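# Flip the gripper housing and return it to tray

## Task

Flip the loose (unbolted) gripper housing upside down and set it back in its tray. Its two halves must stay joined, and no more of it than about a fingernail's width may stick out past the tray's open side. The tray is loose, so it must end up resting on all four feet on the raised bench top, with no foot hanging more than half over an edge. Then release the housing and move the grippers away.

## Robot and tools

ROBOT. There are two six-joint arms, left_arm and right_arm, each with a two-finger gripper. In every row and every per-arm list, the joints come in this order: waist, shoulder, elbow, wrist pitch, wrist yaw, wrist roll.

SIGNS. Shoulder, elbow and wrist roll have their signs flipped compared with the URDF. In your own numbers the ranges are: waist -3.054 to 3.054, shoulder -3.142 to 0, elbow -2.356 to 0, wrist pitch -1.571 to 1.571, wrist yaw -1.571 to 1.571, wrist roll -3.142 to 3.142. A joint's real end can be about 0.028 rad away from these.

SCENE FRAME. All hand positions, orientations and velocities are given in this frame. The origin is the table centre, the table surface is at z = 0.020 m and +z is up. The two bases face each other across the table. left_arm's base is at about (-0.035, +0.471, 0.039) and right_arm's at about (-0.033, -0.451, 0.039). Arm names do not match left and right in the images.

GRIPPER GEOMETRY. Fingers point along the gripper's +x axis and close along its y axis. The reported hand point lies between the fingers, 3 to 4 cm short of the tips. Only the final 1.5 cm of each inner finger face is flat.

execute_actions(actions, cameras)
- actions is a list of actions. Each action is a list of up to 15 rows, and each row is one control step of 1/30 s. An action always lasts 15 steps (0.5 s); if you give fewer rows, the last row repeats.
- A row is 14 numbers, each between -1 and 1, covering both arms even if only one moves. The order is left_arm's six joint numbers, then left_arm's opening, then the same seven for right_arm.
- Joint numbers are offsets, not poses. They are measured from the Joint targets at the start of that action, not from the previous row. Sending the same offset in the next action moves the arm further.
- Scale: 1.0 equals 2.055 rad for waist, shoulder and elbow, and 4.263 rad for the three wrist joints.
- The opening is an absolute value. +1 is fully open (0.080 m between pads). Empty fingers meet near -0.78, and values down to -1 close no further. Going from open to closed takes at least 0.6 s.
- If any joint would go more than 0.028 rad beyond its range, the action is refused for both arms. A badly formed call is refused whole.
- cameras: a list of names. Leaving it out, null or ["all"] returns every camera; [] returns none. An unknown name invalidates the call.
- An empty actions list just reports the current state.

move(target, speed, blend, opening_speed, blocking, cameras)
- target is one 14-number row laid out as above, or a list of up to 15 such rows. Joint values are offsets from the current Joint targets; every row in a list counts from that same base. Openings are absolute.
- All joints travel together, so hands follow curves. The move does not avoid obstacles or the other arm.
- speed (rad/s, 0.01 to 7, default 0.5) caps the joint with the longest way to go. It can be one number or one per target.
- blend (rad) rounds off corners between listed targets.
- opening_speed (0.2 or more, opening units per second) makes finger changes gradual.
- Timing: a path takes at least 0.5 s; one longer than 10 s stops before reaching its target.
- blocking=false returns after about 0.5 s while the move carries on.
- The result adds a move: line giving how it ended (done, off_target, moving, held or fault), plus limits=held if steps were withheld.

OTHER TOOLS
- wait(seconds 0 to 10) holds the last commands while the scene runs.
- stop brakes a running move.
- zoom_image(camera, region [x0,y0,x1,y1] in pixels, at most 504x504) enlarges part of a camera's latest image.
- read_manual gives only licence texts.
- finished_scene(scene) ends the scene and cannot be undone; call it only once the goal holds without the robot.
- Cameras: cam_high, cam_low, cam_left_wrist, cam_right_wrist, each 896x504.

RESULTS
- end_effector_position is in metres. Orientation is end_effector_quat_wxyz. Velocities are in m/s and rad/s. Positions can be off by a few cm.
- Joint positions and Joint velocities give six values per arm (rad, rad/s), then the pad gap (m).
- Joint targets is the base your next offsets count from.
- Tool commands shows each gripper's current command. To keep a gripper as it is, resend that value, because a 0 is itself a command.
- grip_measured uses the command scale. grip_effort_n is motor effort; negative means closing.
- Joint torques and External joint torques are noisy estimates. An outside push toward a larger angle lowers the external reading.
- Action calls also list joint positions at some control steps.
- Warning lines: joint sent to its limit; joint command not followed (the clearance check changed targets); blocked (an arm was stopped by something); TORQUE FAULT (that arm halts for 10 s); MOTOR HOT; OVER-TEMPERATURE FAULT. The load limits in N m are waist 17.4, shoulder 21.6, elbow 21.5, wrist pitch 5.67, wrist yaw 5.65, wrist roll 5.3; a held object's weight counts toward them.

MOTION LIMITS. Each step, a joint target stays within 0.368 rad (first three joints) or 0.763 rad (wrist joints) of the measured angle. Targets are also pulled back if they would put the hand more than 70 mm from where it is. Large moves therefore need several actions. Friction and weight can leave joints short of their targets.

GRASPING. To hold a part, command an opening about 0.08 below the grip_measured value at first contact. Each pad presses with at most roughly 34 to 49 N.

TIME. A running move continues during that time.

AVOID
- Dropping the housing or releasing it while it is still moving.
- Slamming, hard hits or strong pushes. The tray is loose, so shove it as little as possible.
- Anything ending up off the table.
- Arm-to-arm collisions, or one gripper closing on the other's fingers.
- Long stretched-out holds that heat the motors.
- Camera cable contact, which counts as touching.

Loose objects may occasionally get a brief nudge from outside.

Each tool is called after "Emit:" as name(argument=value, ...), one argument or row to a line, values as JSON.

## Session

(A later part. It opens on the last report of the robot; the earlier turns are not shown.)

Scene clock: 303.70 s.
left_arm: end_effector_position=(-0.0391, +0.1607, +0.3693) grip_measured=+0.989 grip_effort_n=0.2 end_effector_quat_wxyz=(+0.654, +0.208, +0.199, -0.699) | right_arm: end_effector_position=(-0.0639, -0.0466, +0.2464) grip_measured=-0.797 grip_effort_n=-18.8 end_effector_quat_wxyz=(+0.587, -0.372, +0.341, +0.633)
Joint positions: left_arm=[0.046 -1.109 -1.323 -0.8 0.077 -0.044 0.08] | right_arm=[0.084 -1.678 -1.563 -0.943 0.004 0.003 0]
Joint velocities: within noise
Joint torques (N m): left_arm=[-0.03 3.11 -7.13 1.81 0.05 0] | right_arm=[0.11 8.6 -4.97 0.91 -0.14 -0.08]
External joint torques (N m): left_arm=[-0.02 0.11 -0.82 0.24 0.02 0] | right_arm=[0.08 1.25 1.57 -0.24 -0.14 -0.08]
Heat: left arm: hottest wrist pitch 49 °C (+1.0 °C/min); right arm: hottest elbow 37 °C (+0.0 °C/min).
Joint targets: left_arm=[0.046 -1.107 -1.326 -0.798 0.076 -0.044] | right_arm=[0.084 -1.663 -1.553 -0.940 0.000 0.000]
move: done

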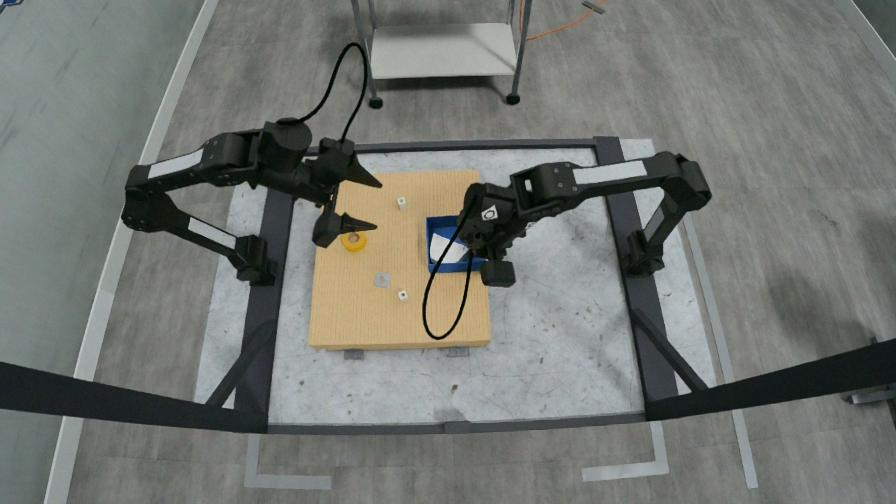

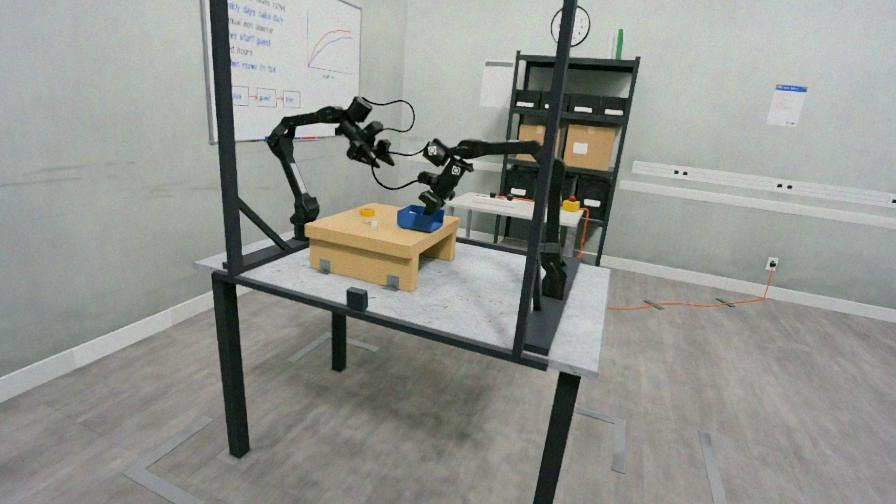

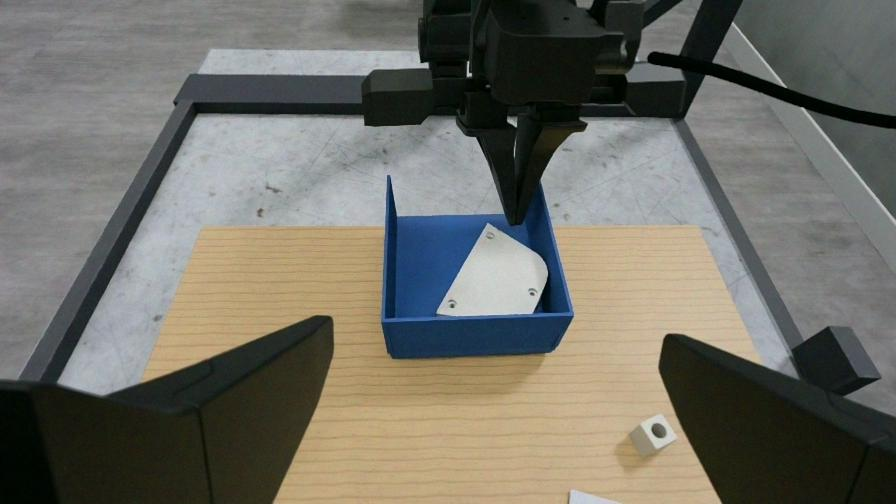

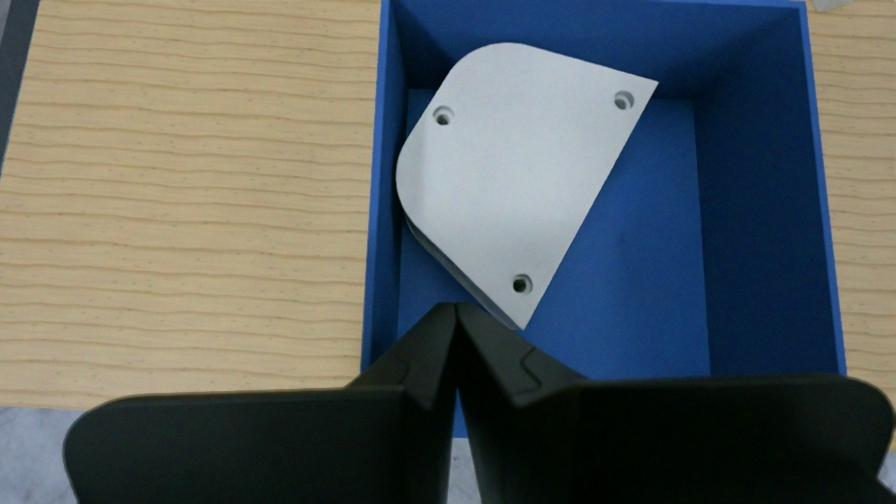

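Emit:
move(
  target=[0,0,0,0,0,0,0.988964,0,0.0046,0.0631,0.0282,0,0,-0.8],
  speed=0.2,
  cameras=["cam_left_wrist","cam_right_wrist"],
)

Emit:
move(
  target=[0,0,0,0,0,0,0.988964,-0.026,0,0,0,0,0,-0.8],
  speed=0.1,
  cameras=["cam_left_wrist","cam_right_wrist"],
)

Scene clock: 310.13 s.
left_arm: end_effector_position=(-0.0391, +0.1607, +0.3693) grip_measured=+0.989 grip_effort_n=0.2 end_effector_quat_wxyz=(+0.654, +0.208, +0.199, -0.699) | right_arm: end_effector_position=(-0.0639, -0.0471, +0.2194) grip_measured=-0.797 grip_effort_n=-18.8 end_effector_quat_wxyz=(+0.588, -0.369, +0.339, +0.635)
Joint positions: left_arm=[0.046 -1.109 -1.323 -0.8 0.077 -0.044 0.08] | right_arm=[0.084 -1.663 -1.435 -0.822 0.004 0.003 0]
Joint velocities: within noise
Joint torques (N m): left_arm=[-0.04 3.13 -7.11 1.81 0.06 -0.01] | right_arm=[0.2 8.2 -5 0.9 -0.13 -0.12]
External joint torques (N m): left_arm=[-0.04 0.21 -0.86 0.25 0.03 -0.01] | right_arm=[0.14 0.89 1.58 -0.25 -0.12 -0.12]
Heat: left arm: hottest wrist pitch 49 °C (+1.0 °C/min); right arm: hottest elbow 37 °C (+0.0 °C/min).
Joint targets: left_arm=[0.046 -1.107 -1.326 -0.798 0.076 -0.044] | right_arm=[0.084 -1.654 -1.423 -0.820 0.000 0.000]
move: done
Images, in order (width x height): cam_left_wrist 896x504, cam_right_wrist 896x504.

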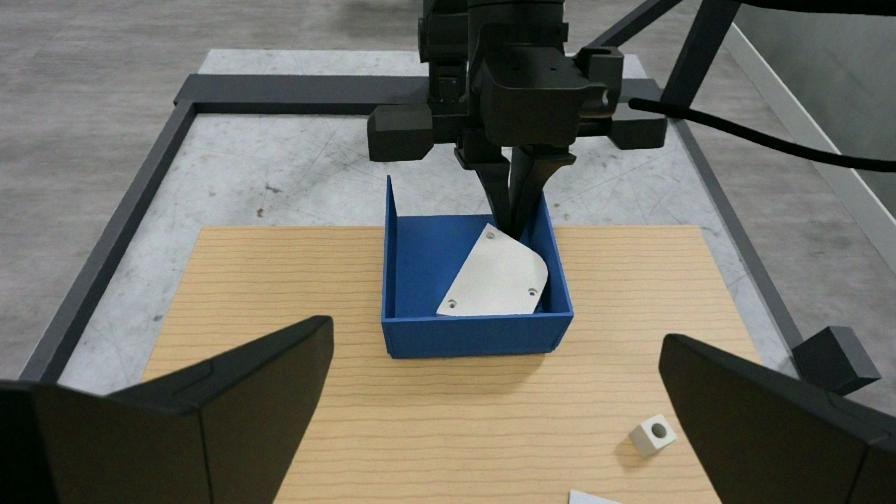

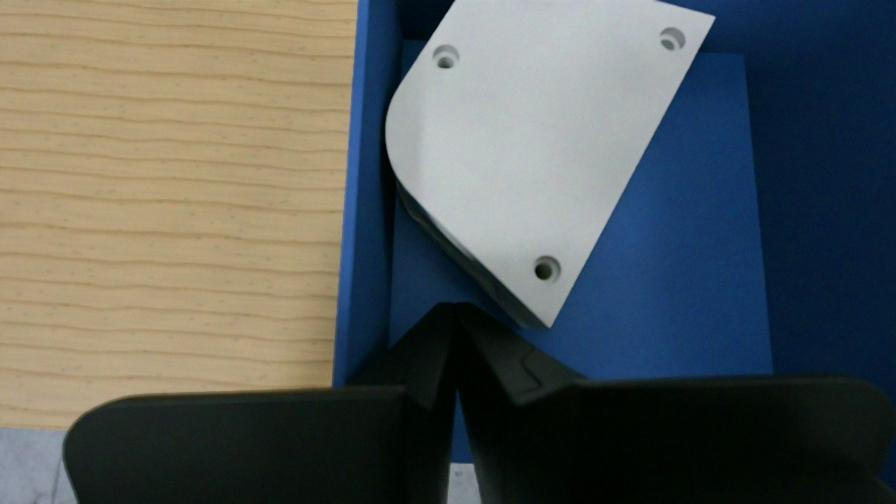

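Scene clock: 311.00 s.
left_arm: end_effector_position=(-0.0391, +0.1607, +0.3693) grip_measured=+0.989 grip_effort_n=0.2 end_effector_quat_wxyz=(+0.654, +0.208, +0.199, -0.699) | right_arm: end_effector_position=(-0.0446, -0.0458, +0.2195) grip_measured=-0.797 grip_effort_n=-18.8 end_effector_quat_wxyz=(+0.603, -0.361, +0.347, +0.621)
Joint positions: left_arm=[0.046 -1.109 -1.323 -0.8 0.077 -0.044 0.08] | right_arm=[0.035 -1.663 -1.435 -0.821 0.002 0.003 0]
Joint velocities: within noise
Joint torques (N m): left_arm=[-0.03 3.15 -7.12 1.8 0.05 -0.02] | right_arm=[-0.26 8.37 -4.75 0.83 -0.08 -0.09]
External joint torques (N m): left_arm=[0.01 0.2 -0.85 0.24 0.01 -0.01] | right_arm=[-0.23 1.04 1.88 -0.34 -0.09 -0.09]
Heat: left arm: hottest wrist pitch 49 °C (+1.0 °C/min); right arm: hottest elbow 37 °C (+0.0 °C/min).
Joint targets: left_arm=[0.046 -1.107 -1.326 -0.798 0.076 -0.044] | right_arm=[0.030 -1.654 -1.423 -0.820 0.000 0.000]
move: done
Images, in order (width x height): cam_left_wrist 896x504, cam_right_wrist 896x504.

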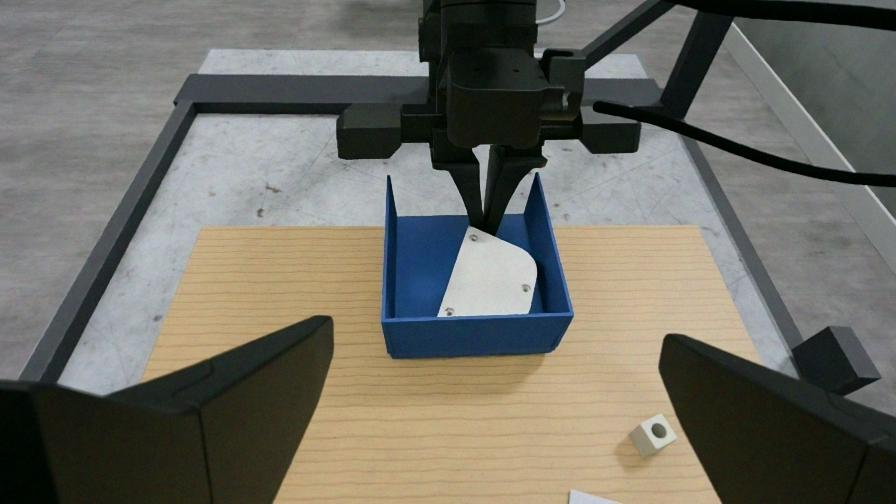

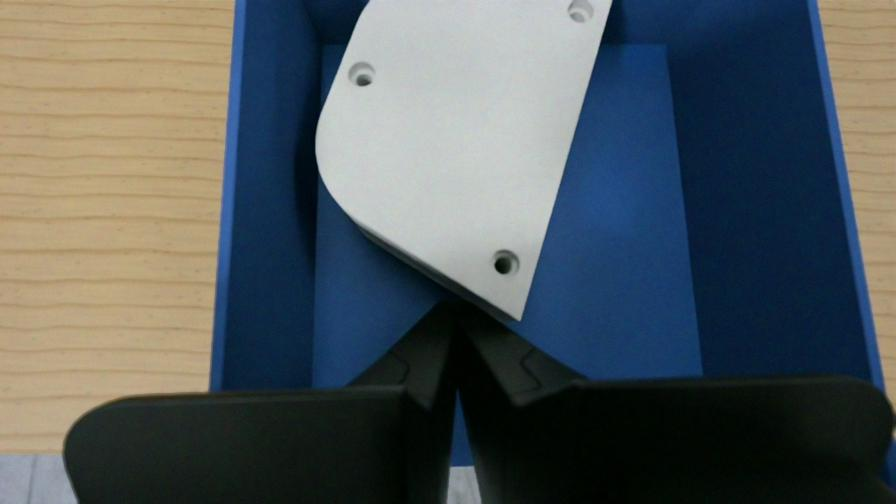

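Emit:
move(
  target=[0,0,0,0,0,0,0.988964,-0.02,-0.001,-0.001,0,0,0,-0.8],
  speed=0.1,
  cameras=["cam_left_wrist","cam_right_wrist"],
)

Scene clock: 314.13 s.
left_arm: end_effector_position=(-0.0391, +0.1607, +0.3693) grip_measured=+0.989 grip_effort_n=0.2 end_effector_quat_wxyz=(+0.654, +0.208, +0.199, -0.699) | right_arm: end_effector_position=(-0.0285, -0.0457, +0.2195) grip_measured=-0.797 grip_effort_n=-18.8 end_effector_quat_wxyz=(+0.615, -0.353, +0.355, +0.609)
Joint positions: left_arm=[0.046 -1.109 -1.323 -0.8 0.077 -0.044 0.08] | right_arm=[-0.005 -1.663 -1.435 -0.821 0.001 0.003 0]
Joint velocities: within noise
Joint torques (N m): left_arm=[-0.05 3.11 -7.12 1.8 0.06 -0.01] | right_arm=[-0.48 8.08 -5.07 0.8 -0.01 -0.13]
External joint torques (N m): left_arm=[-0.03 0.13 -0.82 0.23 0.03 -0.01] | right_arm=[-0.54 0.67 1.6 -0.37 0 -0.12]
Heat: left arm: hottest wrist pitch 49 °C (+1.0 °C/min); right arm: hottest elbow 37 °C (+0.0 °C/min).
Joint targets: left_arm=[0.046 -1.107 -1.326 -0.798 0.076 -0.044] | right_arm=[-0.011 -1.656 -1.425 -0.820 0.000 0.000]
move: done
Images, in order (width x height): cam_left_wrist 896x504, cam_right_wrist 896x504.

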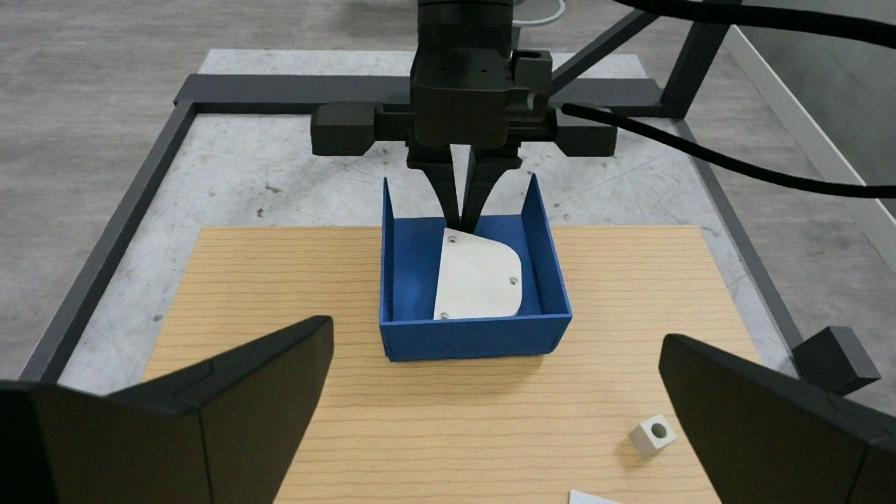

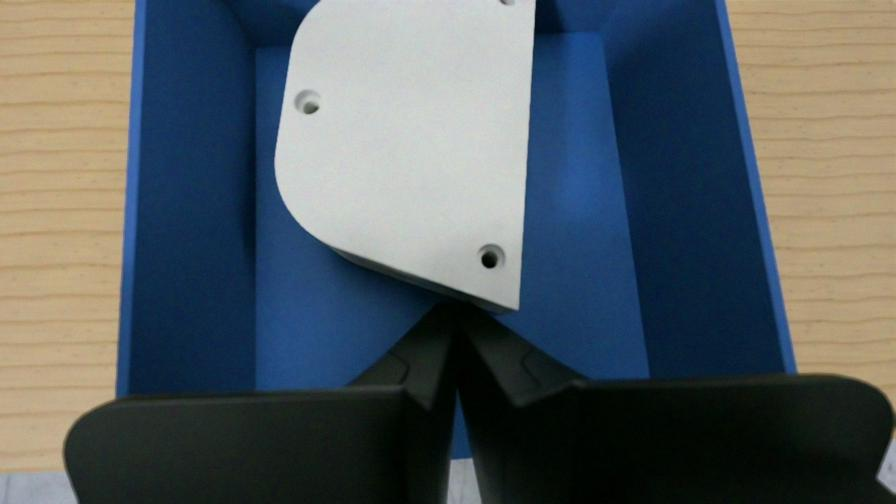

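Emit:
move(
  target=[
    [0,0,0,0,0,0,0.988964,0,0.017,-0.1187,-0.0655,0,0,-0.8],
    [0,0,0,0,0,0,0.988964,0.0112,-0.1995,-0.4068,-0.14,0,0,-0.8],
  ],
  speed=0.3,
)

Emit:
move(
  target=[0,0,0,0,0,0,0.988964,0,0,0,0,0,0,0.553],
)

Scene clock: 346.63 s.
left_arm: end_effector_position=(-0.0391, +0.1607, +0.3693) grip_measured=+0.989 grip_effort_n=0.2 end_effector_quat_wxyz=(+0.654, +0.208, +0.199, -0.699) | right_arm: end_effector_position=(-0.0345, -0.0051, +0.2801) grip_measured=-0.797 grip_effort_n=-18.8 end_effector_quat_wxyz=(+0.579, -0.405, +0.402, +0.582)
Joint positions: left_arm=[0.046 -1.109 -1.323 -0.8 0.077 -0.044 0.08] | right_arm=[0.01 -2.05 -2.251 -1.416 0.002 0.002 0]
Joint velocities: within noise
Joint torques (N m): left_arm=[-0.01 3.12 -7.11 1.8 0.06 -0.01] | right_arm=[0.28 7.89 -6.66 0.47 0 -0.09]
External joint torques (N m): left_arm=[-0.02 0.22 -0.87 0.25 0.03 -0.01] | right_arm=[0.28 -1.55 -0.81 -0.46 0 -0.09]
Heat: left arm: hottest wrist pitch 49 °C (+0.0 °C/min); right arm: hottest shoulder 36 °C (+2.0 °C/min).
Joint targets: left_arm=[0.046 -1.107 -1.326 -0.798 0.076 -0.044] | right_arm=[0.012 -2.066 -2.261 -1.417 0.001 0.000]
move: done

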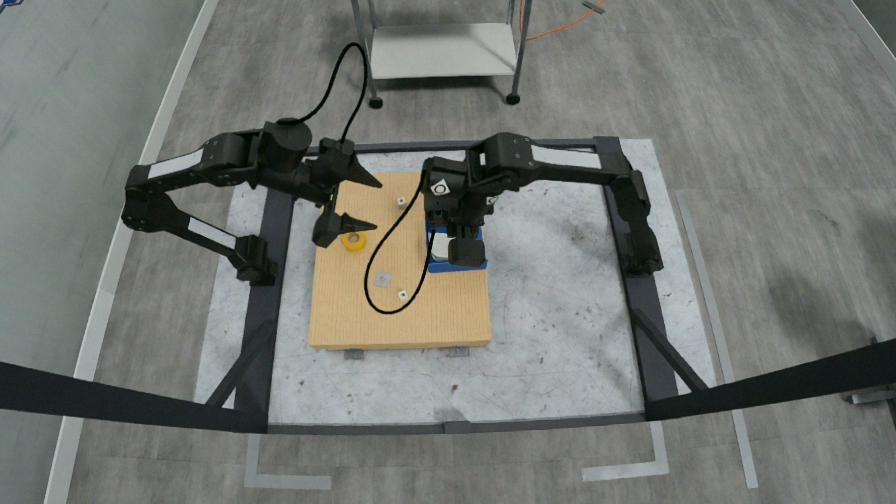

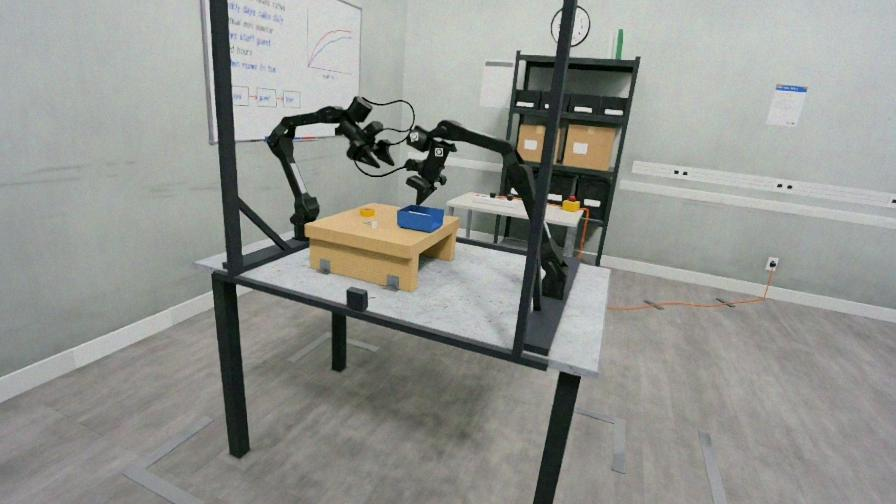

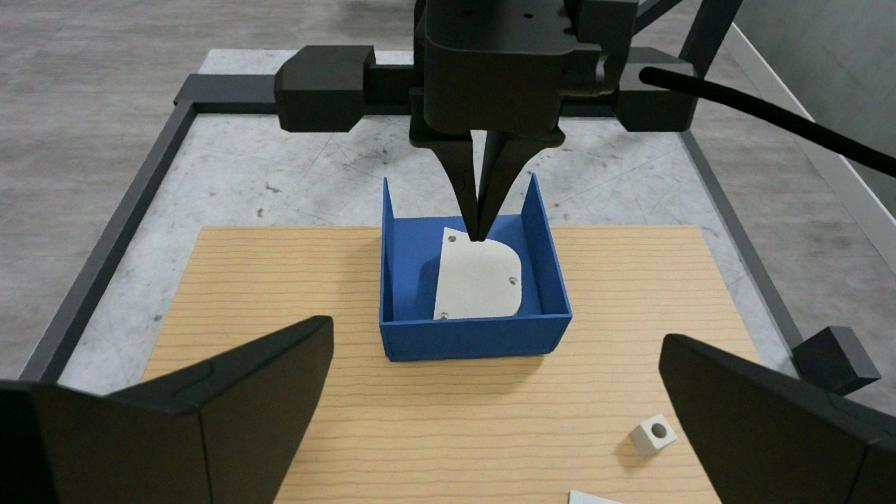

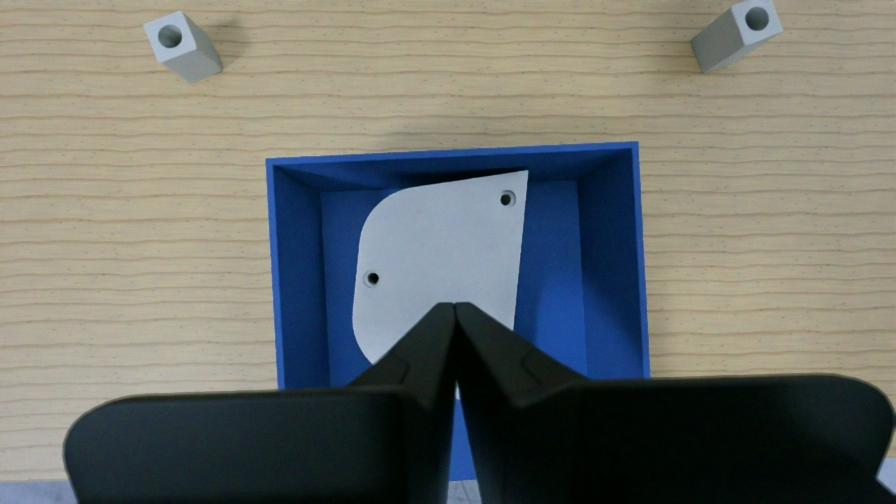

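Scene clock: 347.47 s.
left_arm: end_effector_position=(-0.0391, +0.1607, +0.3693) grip_measured=+0.989 grip_effort_n=0.2 end_effector_quat_wxyz=(+0.654, +0.208, +0.199, -0.699) | right_arm: end_effector_position=(-0.0345, -0.0051, +0.2801) grip_measured=+0.549 grip_effort_n=17.4 end_effector_quat_wxyz=(+0.579, -0.405, +0.402, +0.582)
Joint positions: left_arm=[0.046 -1.109 -1.323 -0.8 0.077 -0.044 0.08] | right_arm=[0.01 -2.05 -2.251 -1.416 0.002 0.002 0.06]
Joint velocities: within noise
Joint torques (N m): left_arm=[-0.05 3.14 -7.12 1.81 0.05 -0.01] | right_arm=[0.3 7.94 -6.67 0.47 -0.02 -0.12]
External joint torques (N m): left_arm=[-0.03 0.27 -0.94 0.27 0.02 -0.01] | right_arm=[0.22 -1.26 -0.96 -0.45 -0.02 -0.12]
Heat: left arm: hottest wrist pitch 49 °C (+0.0 °C/min); right arm: hottest shoulder 36 °C (+2.0 °C/min).
Joint targets: left_arm=[0.046 -1.107 -1.326 -0.798 0.076 -0.044] | right_arm=[0.012 -2.066 -2.261 -1.417 0.001 0.000]
move: done

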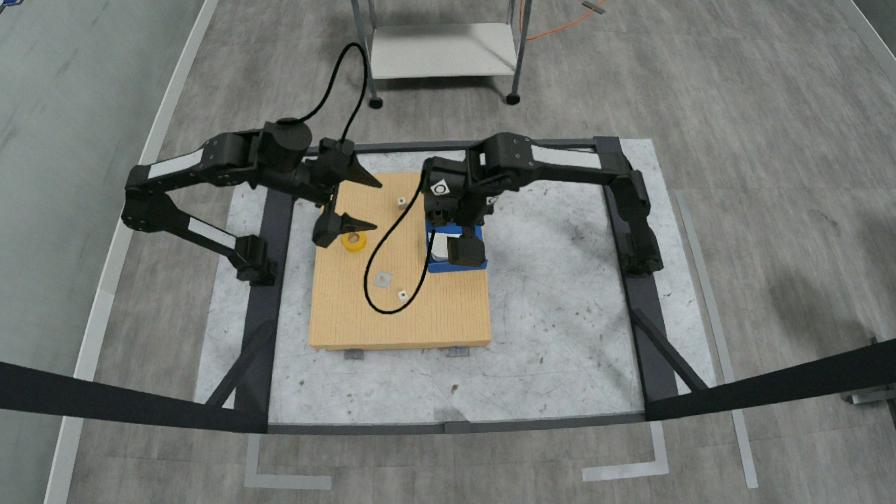

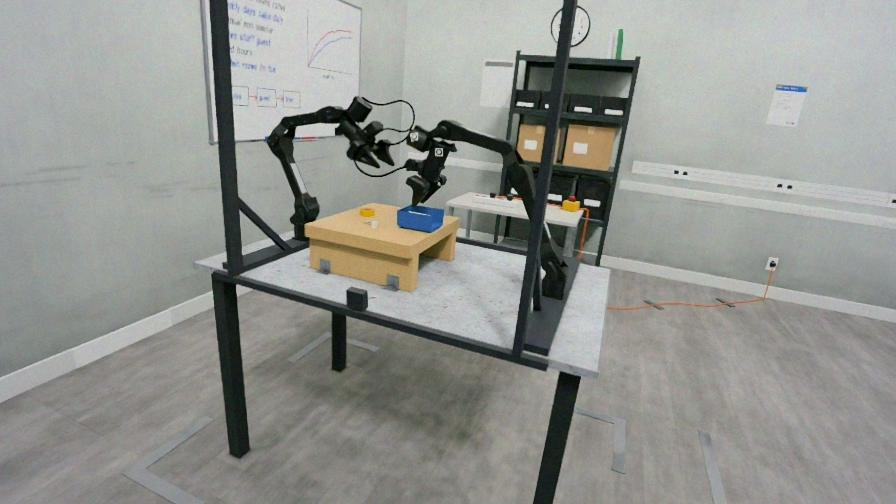

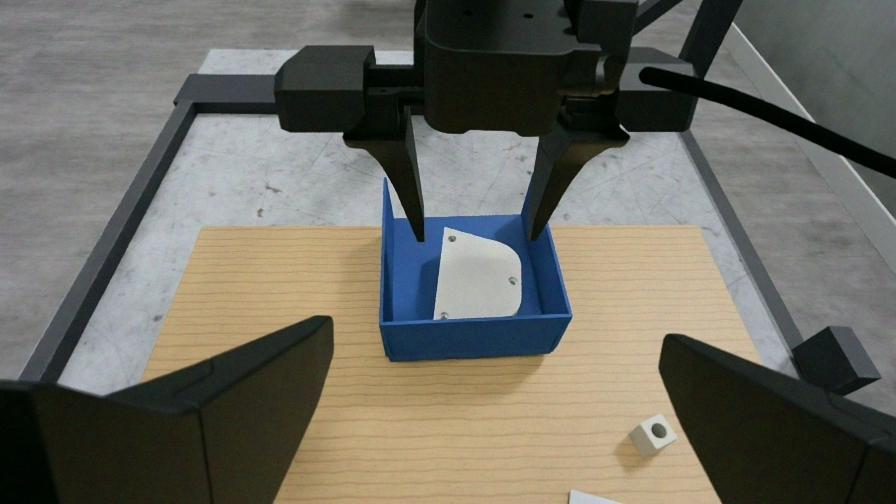

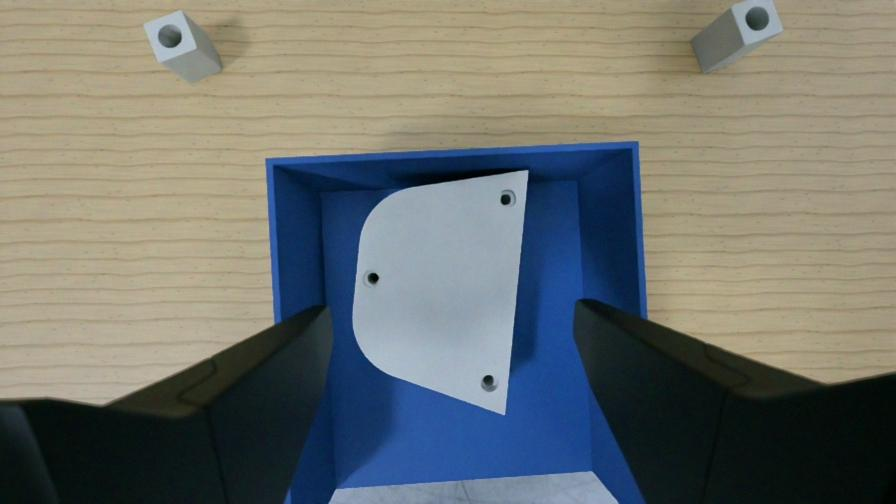

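Emit:
move(
  target=[0,0,0,0,0,0,0.988964,0,0.0151,0.0852,0.0338,0,0,0.553],
  speed=0.2,
  cameras=["cam_left_wrist","cam_right_wrist"],
)

Emit:
move(
  target=[0,0,0,0,0,0,0.988964,0,0.008,0.0372,0.014,0,0,0.553],
  speed=0.15,
  cameras=["cam_left_wrist","cam_right_wrist"],
)

Scene clock: 363.13 s.
left_arm: end_effector_position=(-0.0391, +0.1607, +0.3693) grip_measured=+0.989 grip_effort_n=0.2 end_effector_quat_wxyz=(+0.654, +0.208, +0.199, -0.699) | right_arm: end_effector_position=(-0.0349, +0.0058, +0.2423) grip_measured=+0.550 grip_effort_n=17.4 end_effector_quat_wxyz=(+0.576, -0.410, +0.406, +0.579)
Joint positions: left_arm=[0.046 -1.109 -1.323 -0.8 0.077 -0.044 0.08] | right_arm=[0.01 -2.05 -2.096 -1.275 0.002 0.002 0.06]
Joint velocities: within noise
Joint torques (N m): left_arm=[-0.04 3.12 -7.13 1.81 0.06 -0.01] | right_arm=[0.18 11.17 -4.72 0.68 -0.02 -0.09]
External joint torques (N m): left_arm=[-0.03 0.22 -0.89 0.25 0.03 -0.01] | right_arm=[0.08 1.37 1.44 -0.22 -0.01 -0.09]
Heat: left arm: hottest wrist pitch 49 °C (+0.0 °C/min); right arm: hottest elbow 37 °C (+0.0 °C/min).
Joint targets: left_arm=[0.046 -1.107 -1.326 -0.798 0.076 -0.044] | right_arm=[0.013 -2.035 -2.086 -1.272 0.001 0.000]
move: done
Images, in order (width x height): cam_left_wrist 896x504, cam_right_wrist 896x504.

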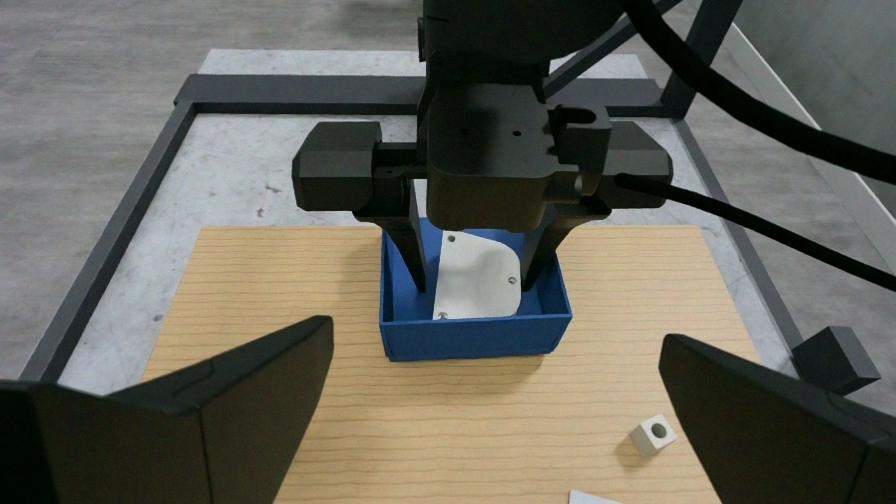

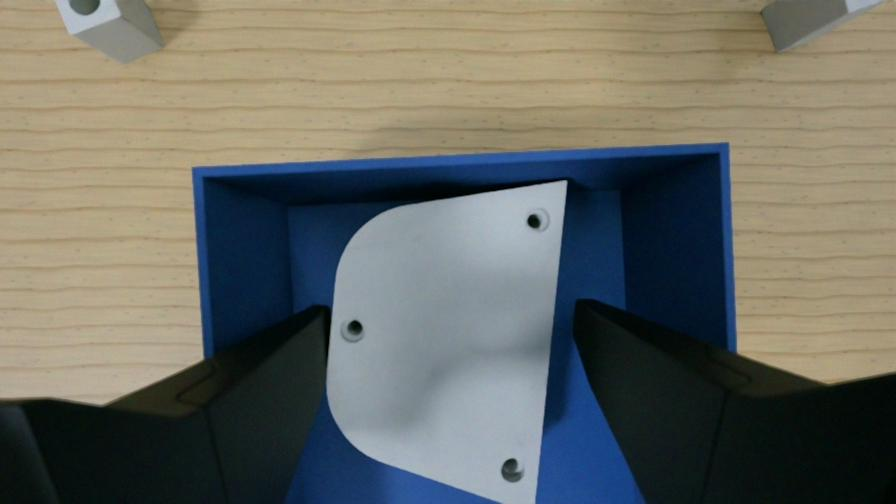

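Scene clock: 364.03 s.
left_arm: end_effector_position=(-0.0391, +0.1607, +0.3693) grip_measured=+0.989 grip_effort_n=0.2 end_effector_quat_wxyz=(+0.654, +0.208, +0.199, -0.699) | right_arm: end_effector_position=(-0.0349, +0.0060, +0.2296) grip_measured=+0.550 grip_effort_n=17.4 end_effector_quat_wxyz=(+0.576, -0.410, +0.406, +0.579)
Joint positions: left_arm=[0.046 -1.109 -1.323 -0.8 0.077 -0.044 0.08] | right_arm=[0.01 -2.034 -2.02 -1.215 0.002 0.002 0.06]
Joint velocities: within noise
Joint torques (N m): left_arm=[-0.03 3.14 -7.13 1.8 0.06 -0.01] | right_arm=[0.19 11.05 -4.7 0.65 -0.02 -0.13]
External joint torques (N m): left_arm=[-0.04 0.21 -0.86 0.24 0.03 -0.01] | right_arm=[0.16 1.43 1.46 -0.25 -0.01 -0.13]
Heat: left arm: hottest wrist pitch 49 °C (+0.0 °C/min); right arm: hottest elbow 37 °C (+0.0 °C/min).
Joint targets: left_arm=[0.046 -1.107 -1.326 -0.798 0.076 -0.044] | right_arm=[0.013 -2.018 -2.010 -1.213 0.001 0.000]
move: done
Images, in order (width x height): cam_left_wrist 896x504, cam_right_wrist 896x504.

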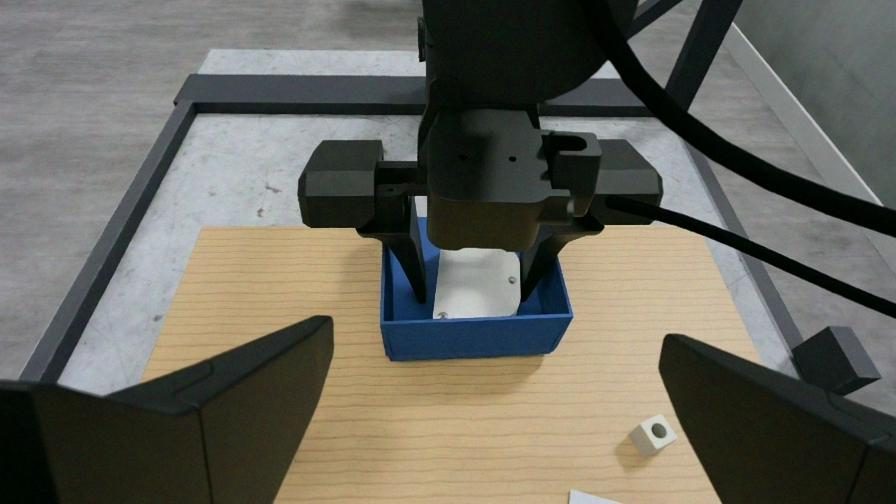

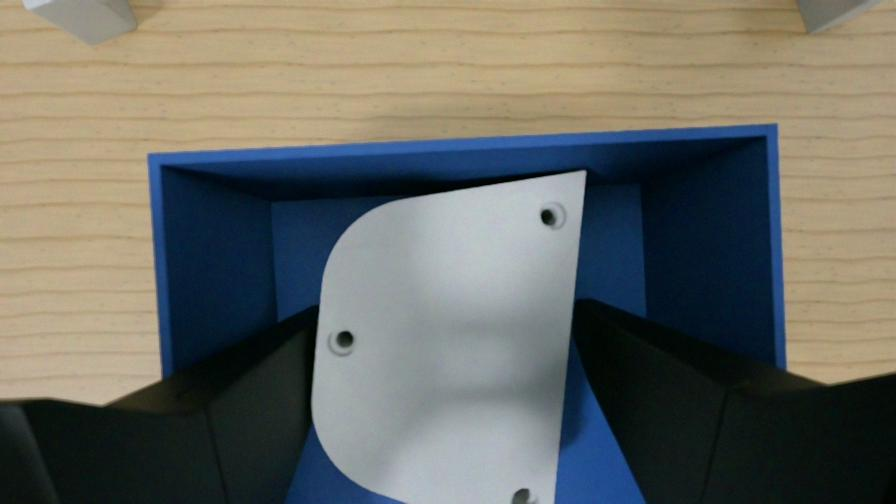

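Emit:
move(
  target=[0,0,0,0,0,0,0.988964,0,0.0012,0.0056,0.0021,0,0,0.553],
  speed=0.1,
  cameras=[],
)

Emit:
move(
  target=[0,0,0,0,0,0,0.988964,0,0,0,0,0,0,0.2],
  opening_speed=0.3,
  cameras=["cam_left_wrist","cam_right_wrist"],
)

Scene clock: 369.83 s.
left_arm: end_effector_position=(-0.0391, +0.1607, +0.3693) grip_measured=+0.989 grip_effort_n=0.2 end_effector_quat_wxyz=(+0.654, +0.208, +0.199, -0.699) | right_arm: end_effector_position=(-0.0349, +0.0059, +0.2282) grip_measured=+0.550 grip_effort_n=17.4 end_effector_quat_wxyz=(+0.577, -0.409, +0.405, +0.579)
Joint positions: left_arm=[0.046 -1.109 -1.323 -0.8 0.077 -0.044 0.08] | right_arm=[0.01 -2.031 -2.009 -1.206 0.002 0.002 0.06]
Joint velocities: within noise
Joint torques (N m): left_arm=[-0.04 3.13 -7.12 1.81 0.06 -0.01] | right_arm=[0.21 11.18 -4.74 0.68 -0.03 -0.09]
External joint torques (N m): left_arm=[-0.02 0.36 -1 0.28 0.03 -0.01] | right_arm=[0.17 1.53 1.45 -0.22 -0.03 -0.09]
Heat: left arm: hottest wrist pitch 49 °C (+0.0 °C/min); right arm: hottest shoulder 37 °C (+1.0 °C/min).
Joint targets: left_arm=[0.046 -1.107 -1.326 -0.798 0.076 -0.044] | right_arm=[0.013 -2.016 -1.998 -1.204 0.001 0.000]
move: done
No camera images: "cameras" was empty.

Scene clock: 371.23 s.
left_arm: end_effector_position=(-0.0391, +0.1607, +0.3693) grip_measured=+0.989 grip_effort_n=0.2 end_effector_quat_wxyz=(+0.654, +0.208, +0.199, -0.699) | right_arm: end_effector_position=(-0.0349, +0.0057, +0.2280) grip_measured=+0.341 grip_effort_n=-83.5 end_effector_quat_wxyz=(+0.576, -0.410, +0.406, +0.579)
Joint positions: left_arm=[0.046 -1.109 -1.323 -0.8 0.077 -0.044 0.08] | right_arm=[0.01 -2.031 -2.008 -1.206 0.002 0.002 0.05]
Joint velocities: within noise
Joint torques (N m): left_arm=[-0.03 3.13 -7.1 1.8 0.07 -0.01] | right_arm=[0.2 10.96 -4.79 0.67 0 -0.1]
External joint torques (N m): left_arm=[0.01 0.28 -0.93 0.26 0.03 -0.01] | right_arm=[0.1 1.35 1.39 -0.23 0.01 -0.1]
Heat: left arm: hottest wrist pitch 49 °C (+0.0 °C/min); right arm: hottest shoulder 38 °C (+2.0 °C/min).
Joint targets: left_arm=[0.046 -1.107 -1.326 -0.798 0.076 -0.044] | right_arm=[0.012 -2.016 -1.998 -1.204 0.001 0.000]
move: done
Images, in order (width x height): cam_left_wrist 896x504, cam_right_wrist 896x504.

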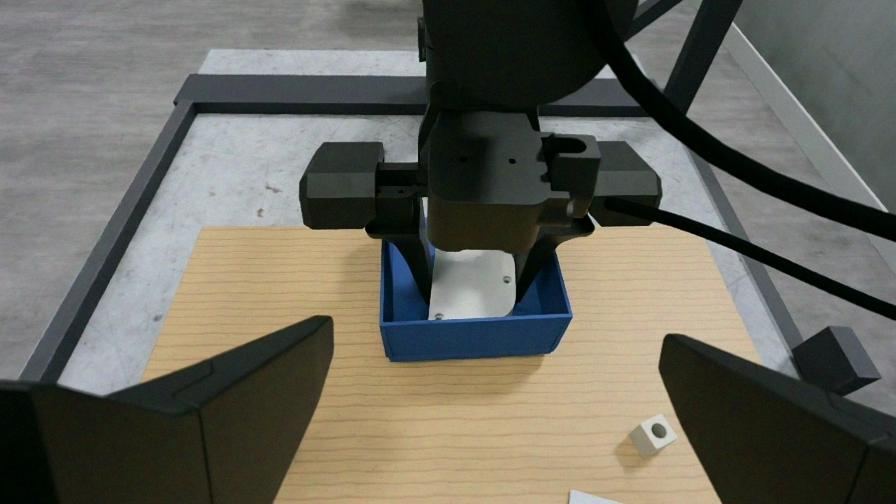

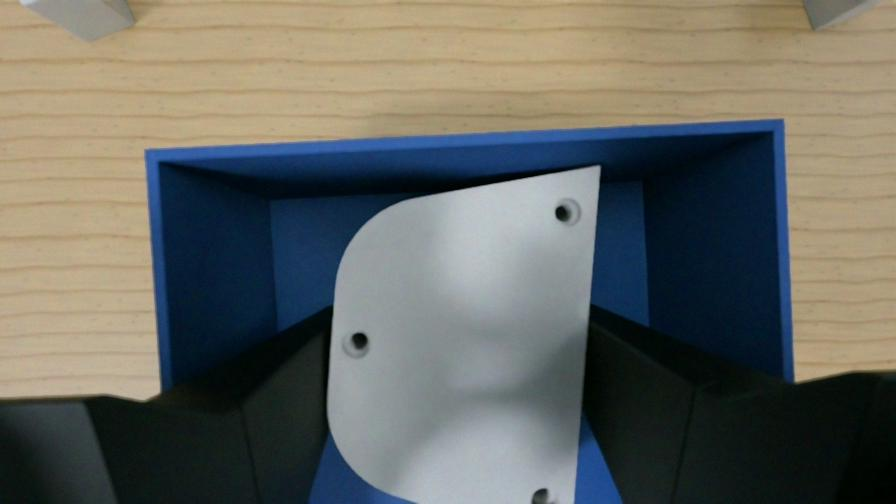

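Emit:
move(
  target=[0,0,0,0,0,0,0.988964,0,-0.0175,-0.0759,-0.0281,0,0,0.2],
  speed=0.15,
  cameras=["cam_left_wrist","cam_right_wrist","cam_low"],
)

Scene clock: 383.40 s.
left_arm: end_effector_position=(-0.0391, +0.1607, +0.3693) grip_measured=+0.989 grip_effort_n=0.2 end_effector_quat_wxyz=(+0.654, +0.208, +0.199, -0.699) | right_arm: end_effector_position=(-0.0348, +0.0005, +0.2595) grip_measured=+0.341 grip_effort_n=-83.5 end_effector_quat_wxyz=(+0.579, -0.406, +0.402, +0.582)
Joint positions: left_arm=[0.046 -1.109 -1.323 -0.8 0.077 -0.044 0.08] | right_arm=[0.01 -2.036 -2.143 -1.323 0.002 0.002 0.05]
Joint velocities: within noise
Joint torques (N m): left_arm=[-0.03 3.12 -7.12 1.8 0.06 -0.01] | right_arm=[0.16 8.03 -7 0.48 -0.03 -0.1]
External joint torques (N m): left_arm=[-0.03 0.27 -0.91 0.25 0.03 -0.01] | right_arm=[0.17 -1.59 -0.94 -0.43 -0.03 -0.09]
Heat: left arm: hottest wrist pitch 49 °C (+0.0 °C/min); right arm: hottest shoulder 42 °C (+6.1 °C/min).
Joint targets: left_arm=[0.046 -1.107 -1.326 -0.798 0.076 -0.044] | right_arm=[0.012 -2.052 -2.154 -1.324 0.001 0.000]
move: done
Images, in order (width x height): cam_low 896x504, cam_left_wrist 896x504, cam_right_wrist 896x504.

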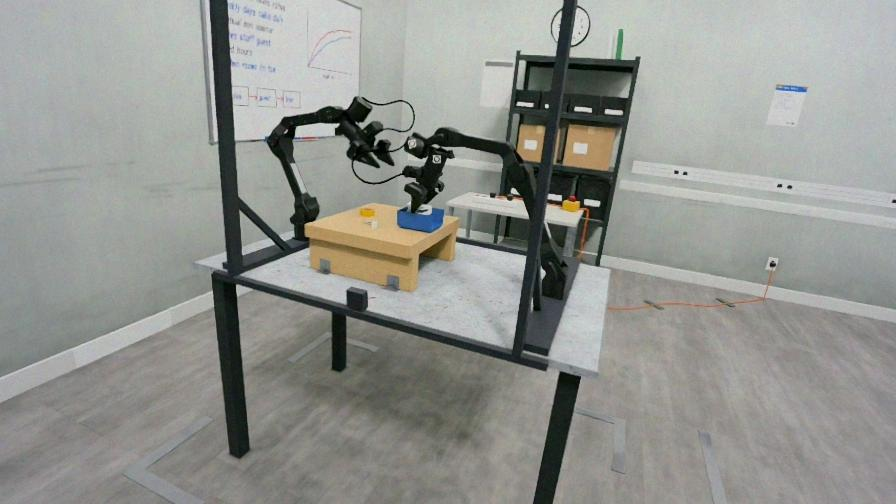

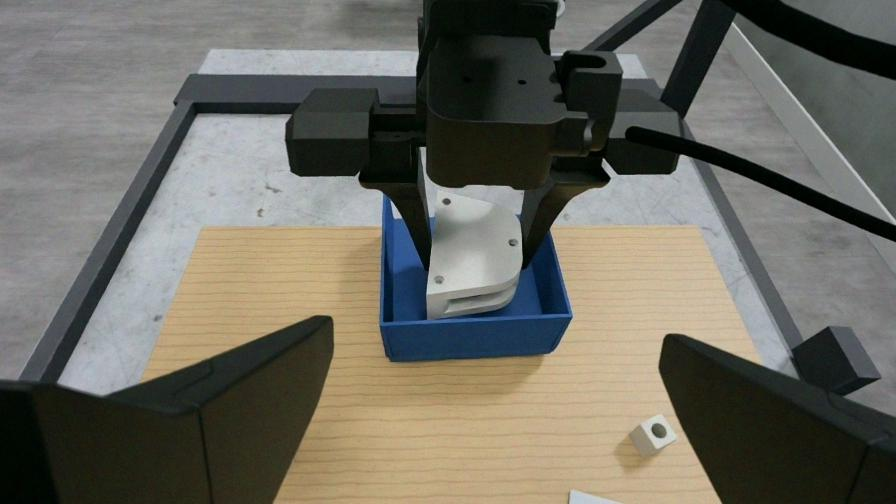

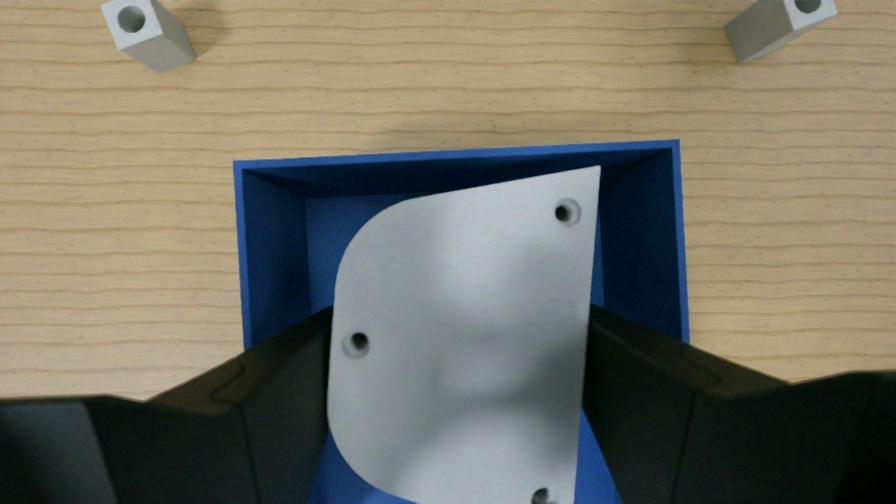

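Emit:
move(
  target=[
    [0,0,0,0,0,0,0.988964,0,0.1299,0.1796,0.024,0,0,0.2],
    [0,0,0,0,0,0,0.988964,0,0.1387,0.2345,0.0462,0,0,0.2],
  ],
  speed=0.2,
  cameras=["cam_left_wrist","cam_right_wrist","cam_low"],
)

Scene clock: 392.40 s.
left_arm: end_effector_position=(-0.0391, +0.1607, +0.3693) grip_measured=+0.989 grip_effort_n=0.2 end_effector_quat_wxyz=(+0.654, +0.208, +0.199, -0.699) | right_arm: end_effector_position=(-0.0346, -0.0529, +0.2297) grip_measured=+0.341 grip_effort_n=-83.5 end_effector_quat_wxyz=(+0.576, -0.410, +0.406, +0.579)
Joint positions: left_arm=[0.046 -1.109 -1.323 -0.8 0.077 -0.044 0.08] | right_arm=[0.01 -1.783 -1.681 -1.13 0.002 0.002 0.05]
Joint velocities: within noise
Joint torques (N m): left_arm=[-0.04 3.13 -7.12 1.81 0.06 -0.01] | right_arm=[0.09 9.47 -4.82 0.65 -0.01 -0.1]
External joint torques (N m): left_arm=[-0.03 0.25 -0.93 0.28 0.03 0] | right_arm=[0.12 1.46 1.5 -0.25 -0.02 -0.09]
Heat: left arm: hottest wrist pitch 49 °C (+0.0 °C/min); right arm: hottest shoulder 42 °C (+6.1 °C/min).
Joint targets: left_arm=[0.046 -1.107 -1.326 -0.798 0.076 -0.044] | right_arm=[0.012 -1.767 -1.672 -1.127 0.001 0.000]
move: done
Images, in order (width x height): cam_low 896x504, cam_left_wrist 896x504, cam_right_wrist 896x504.

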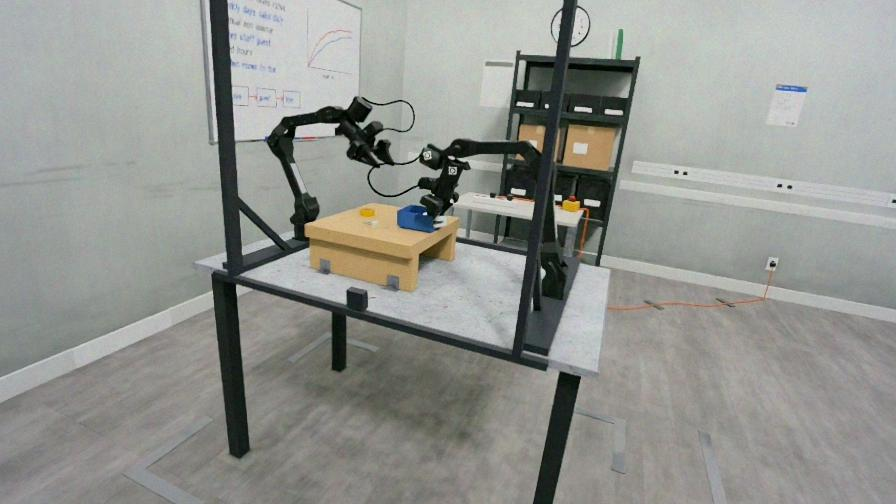

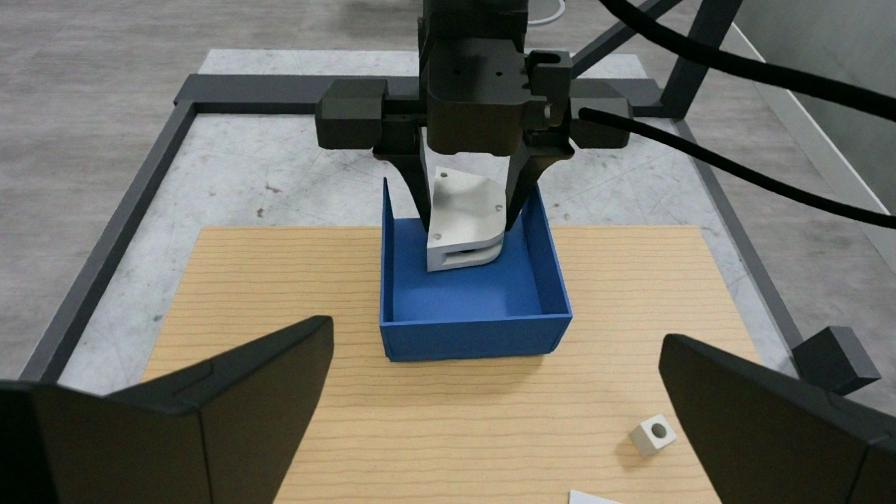

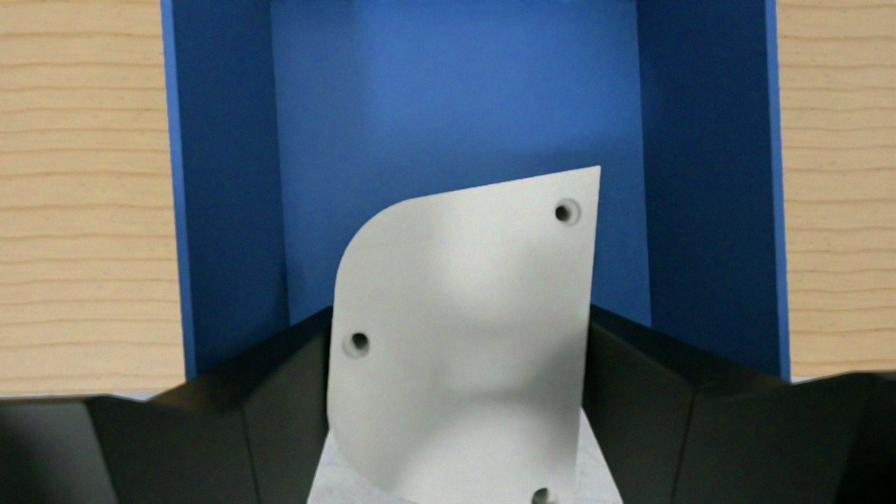

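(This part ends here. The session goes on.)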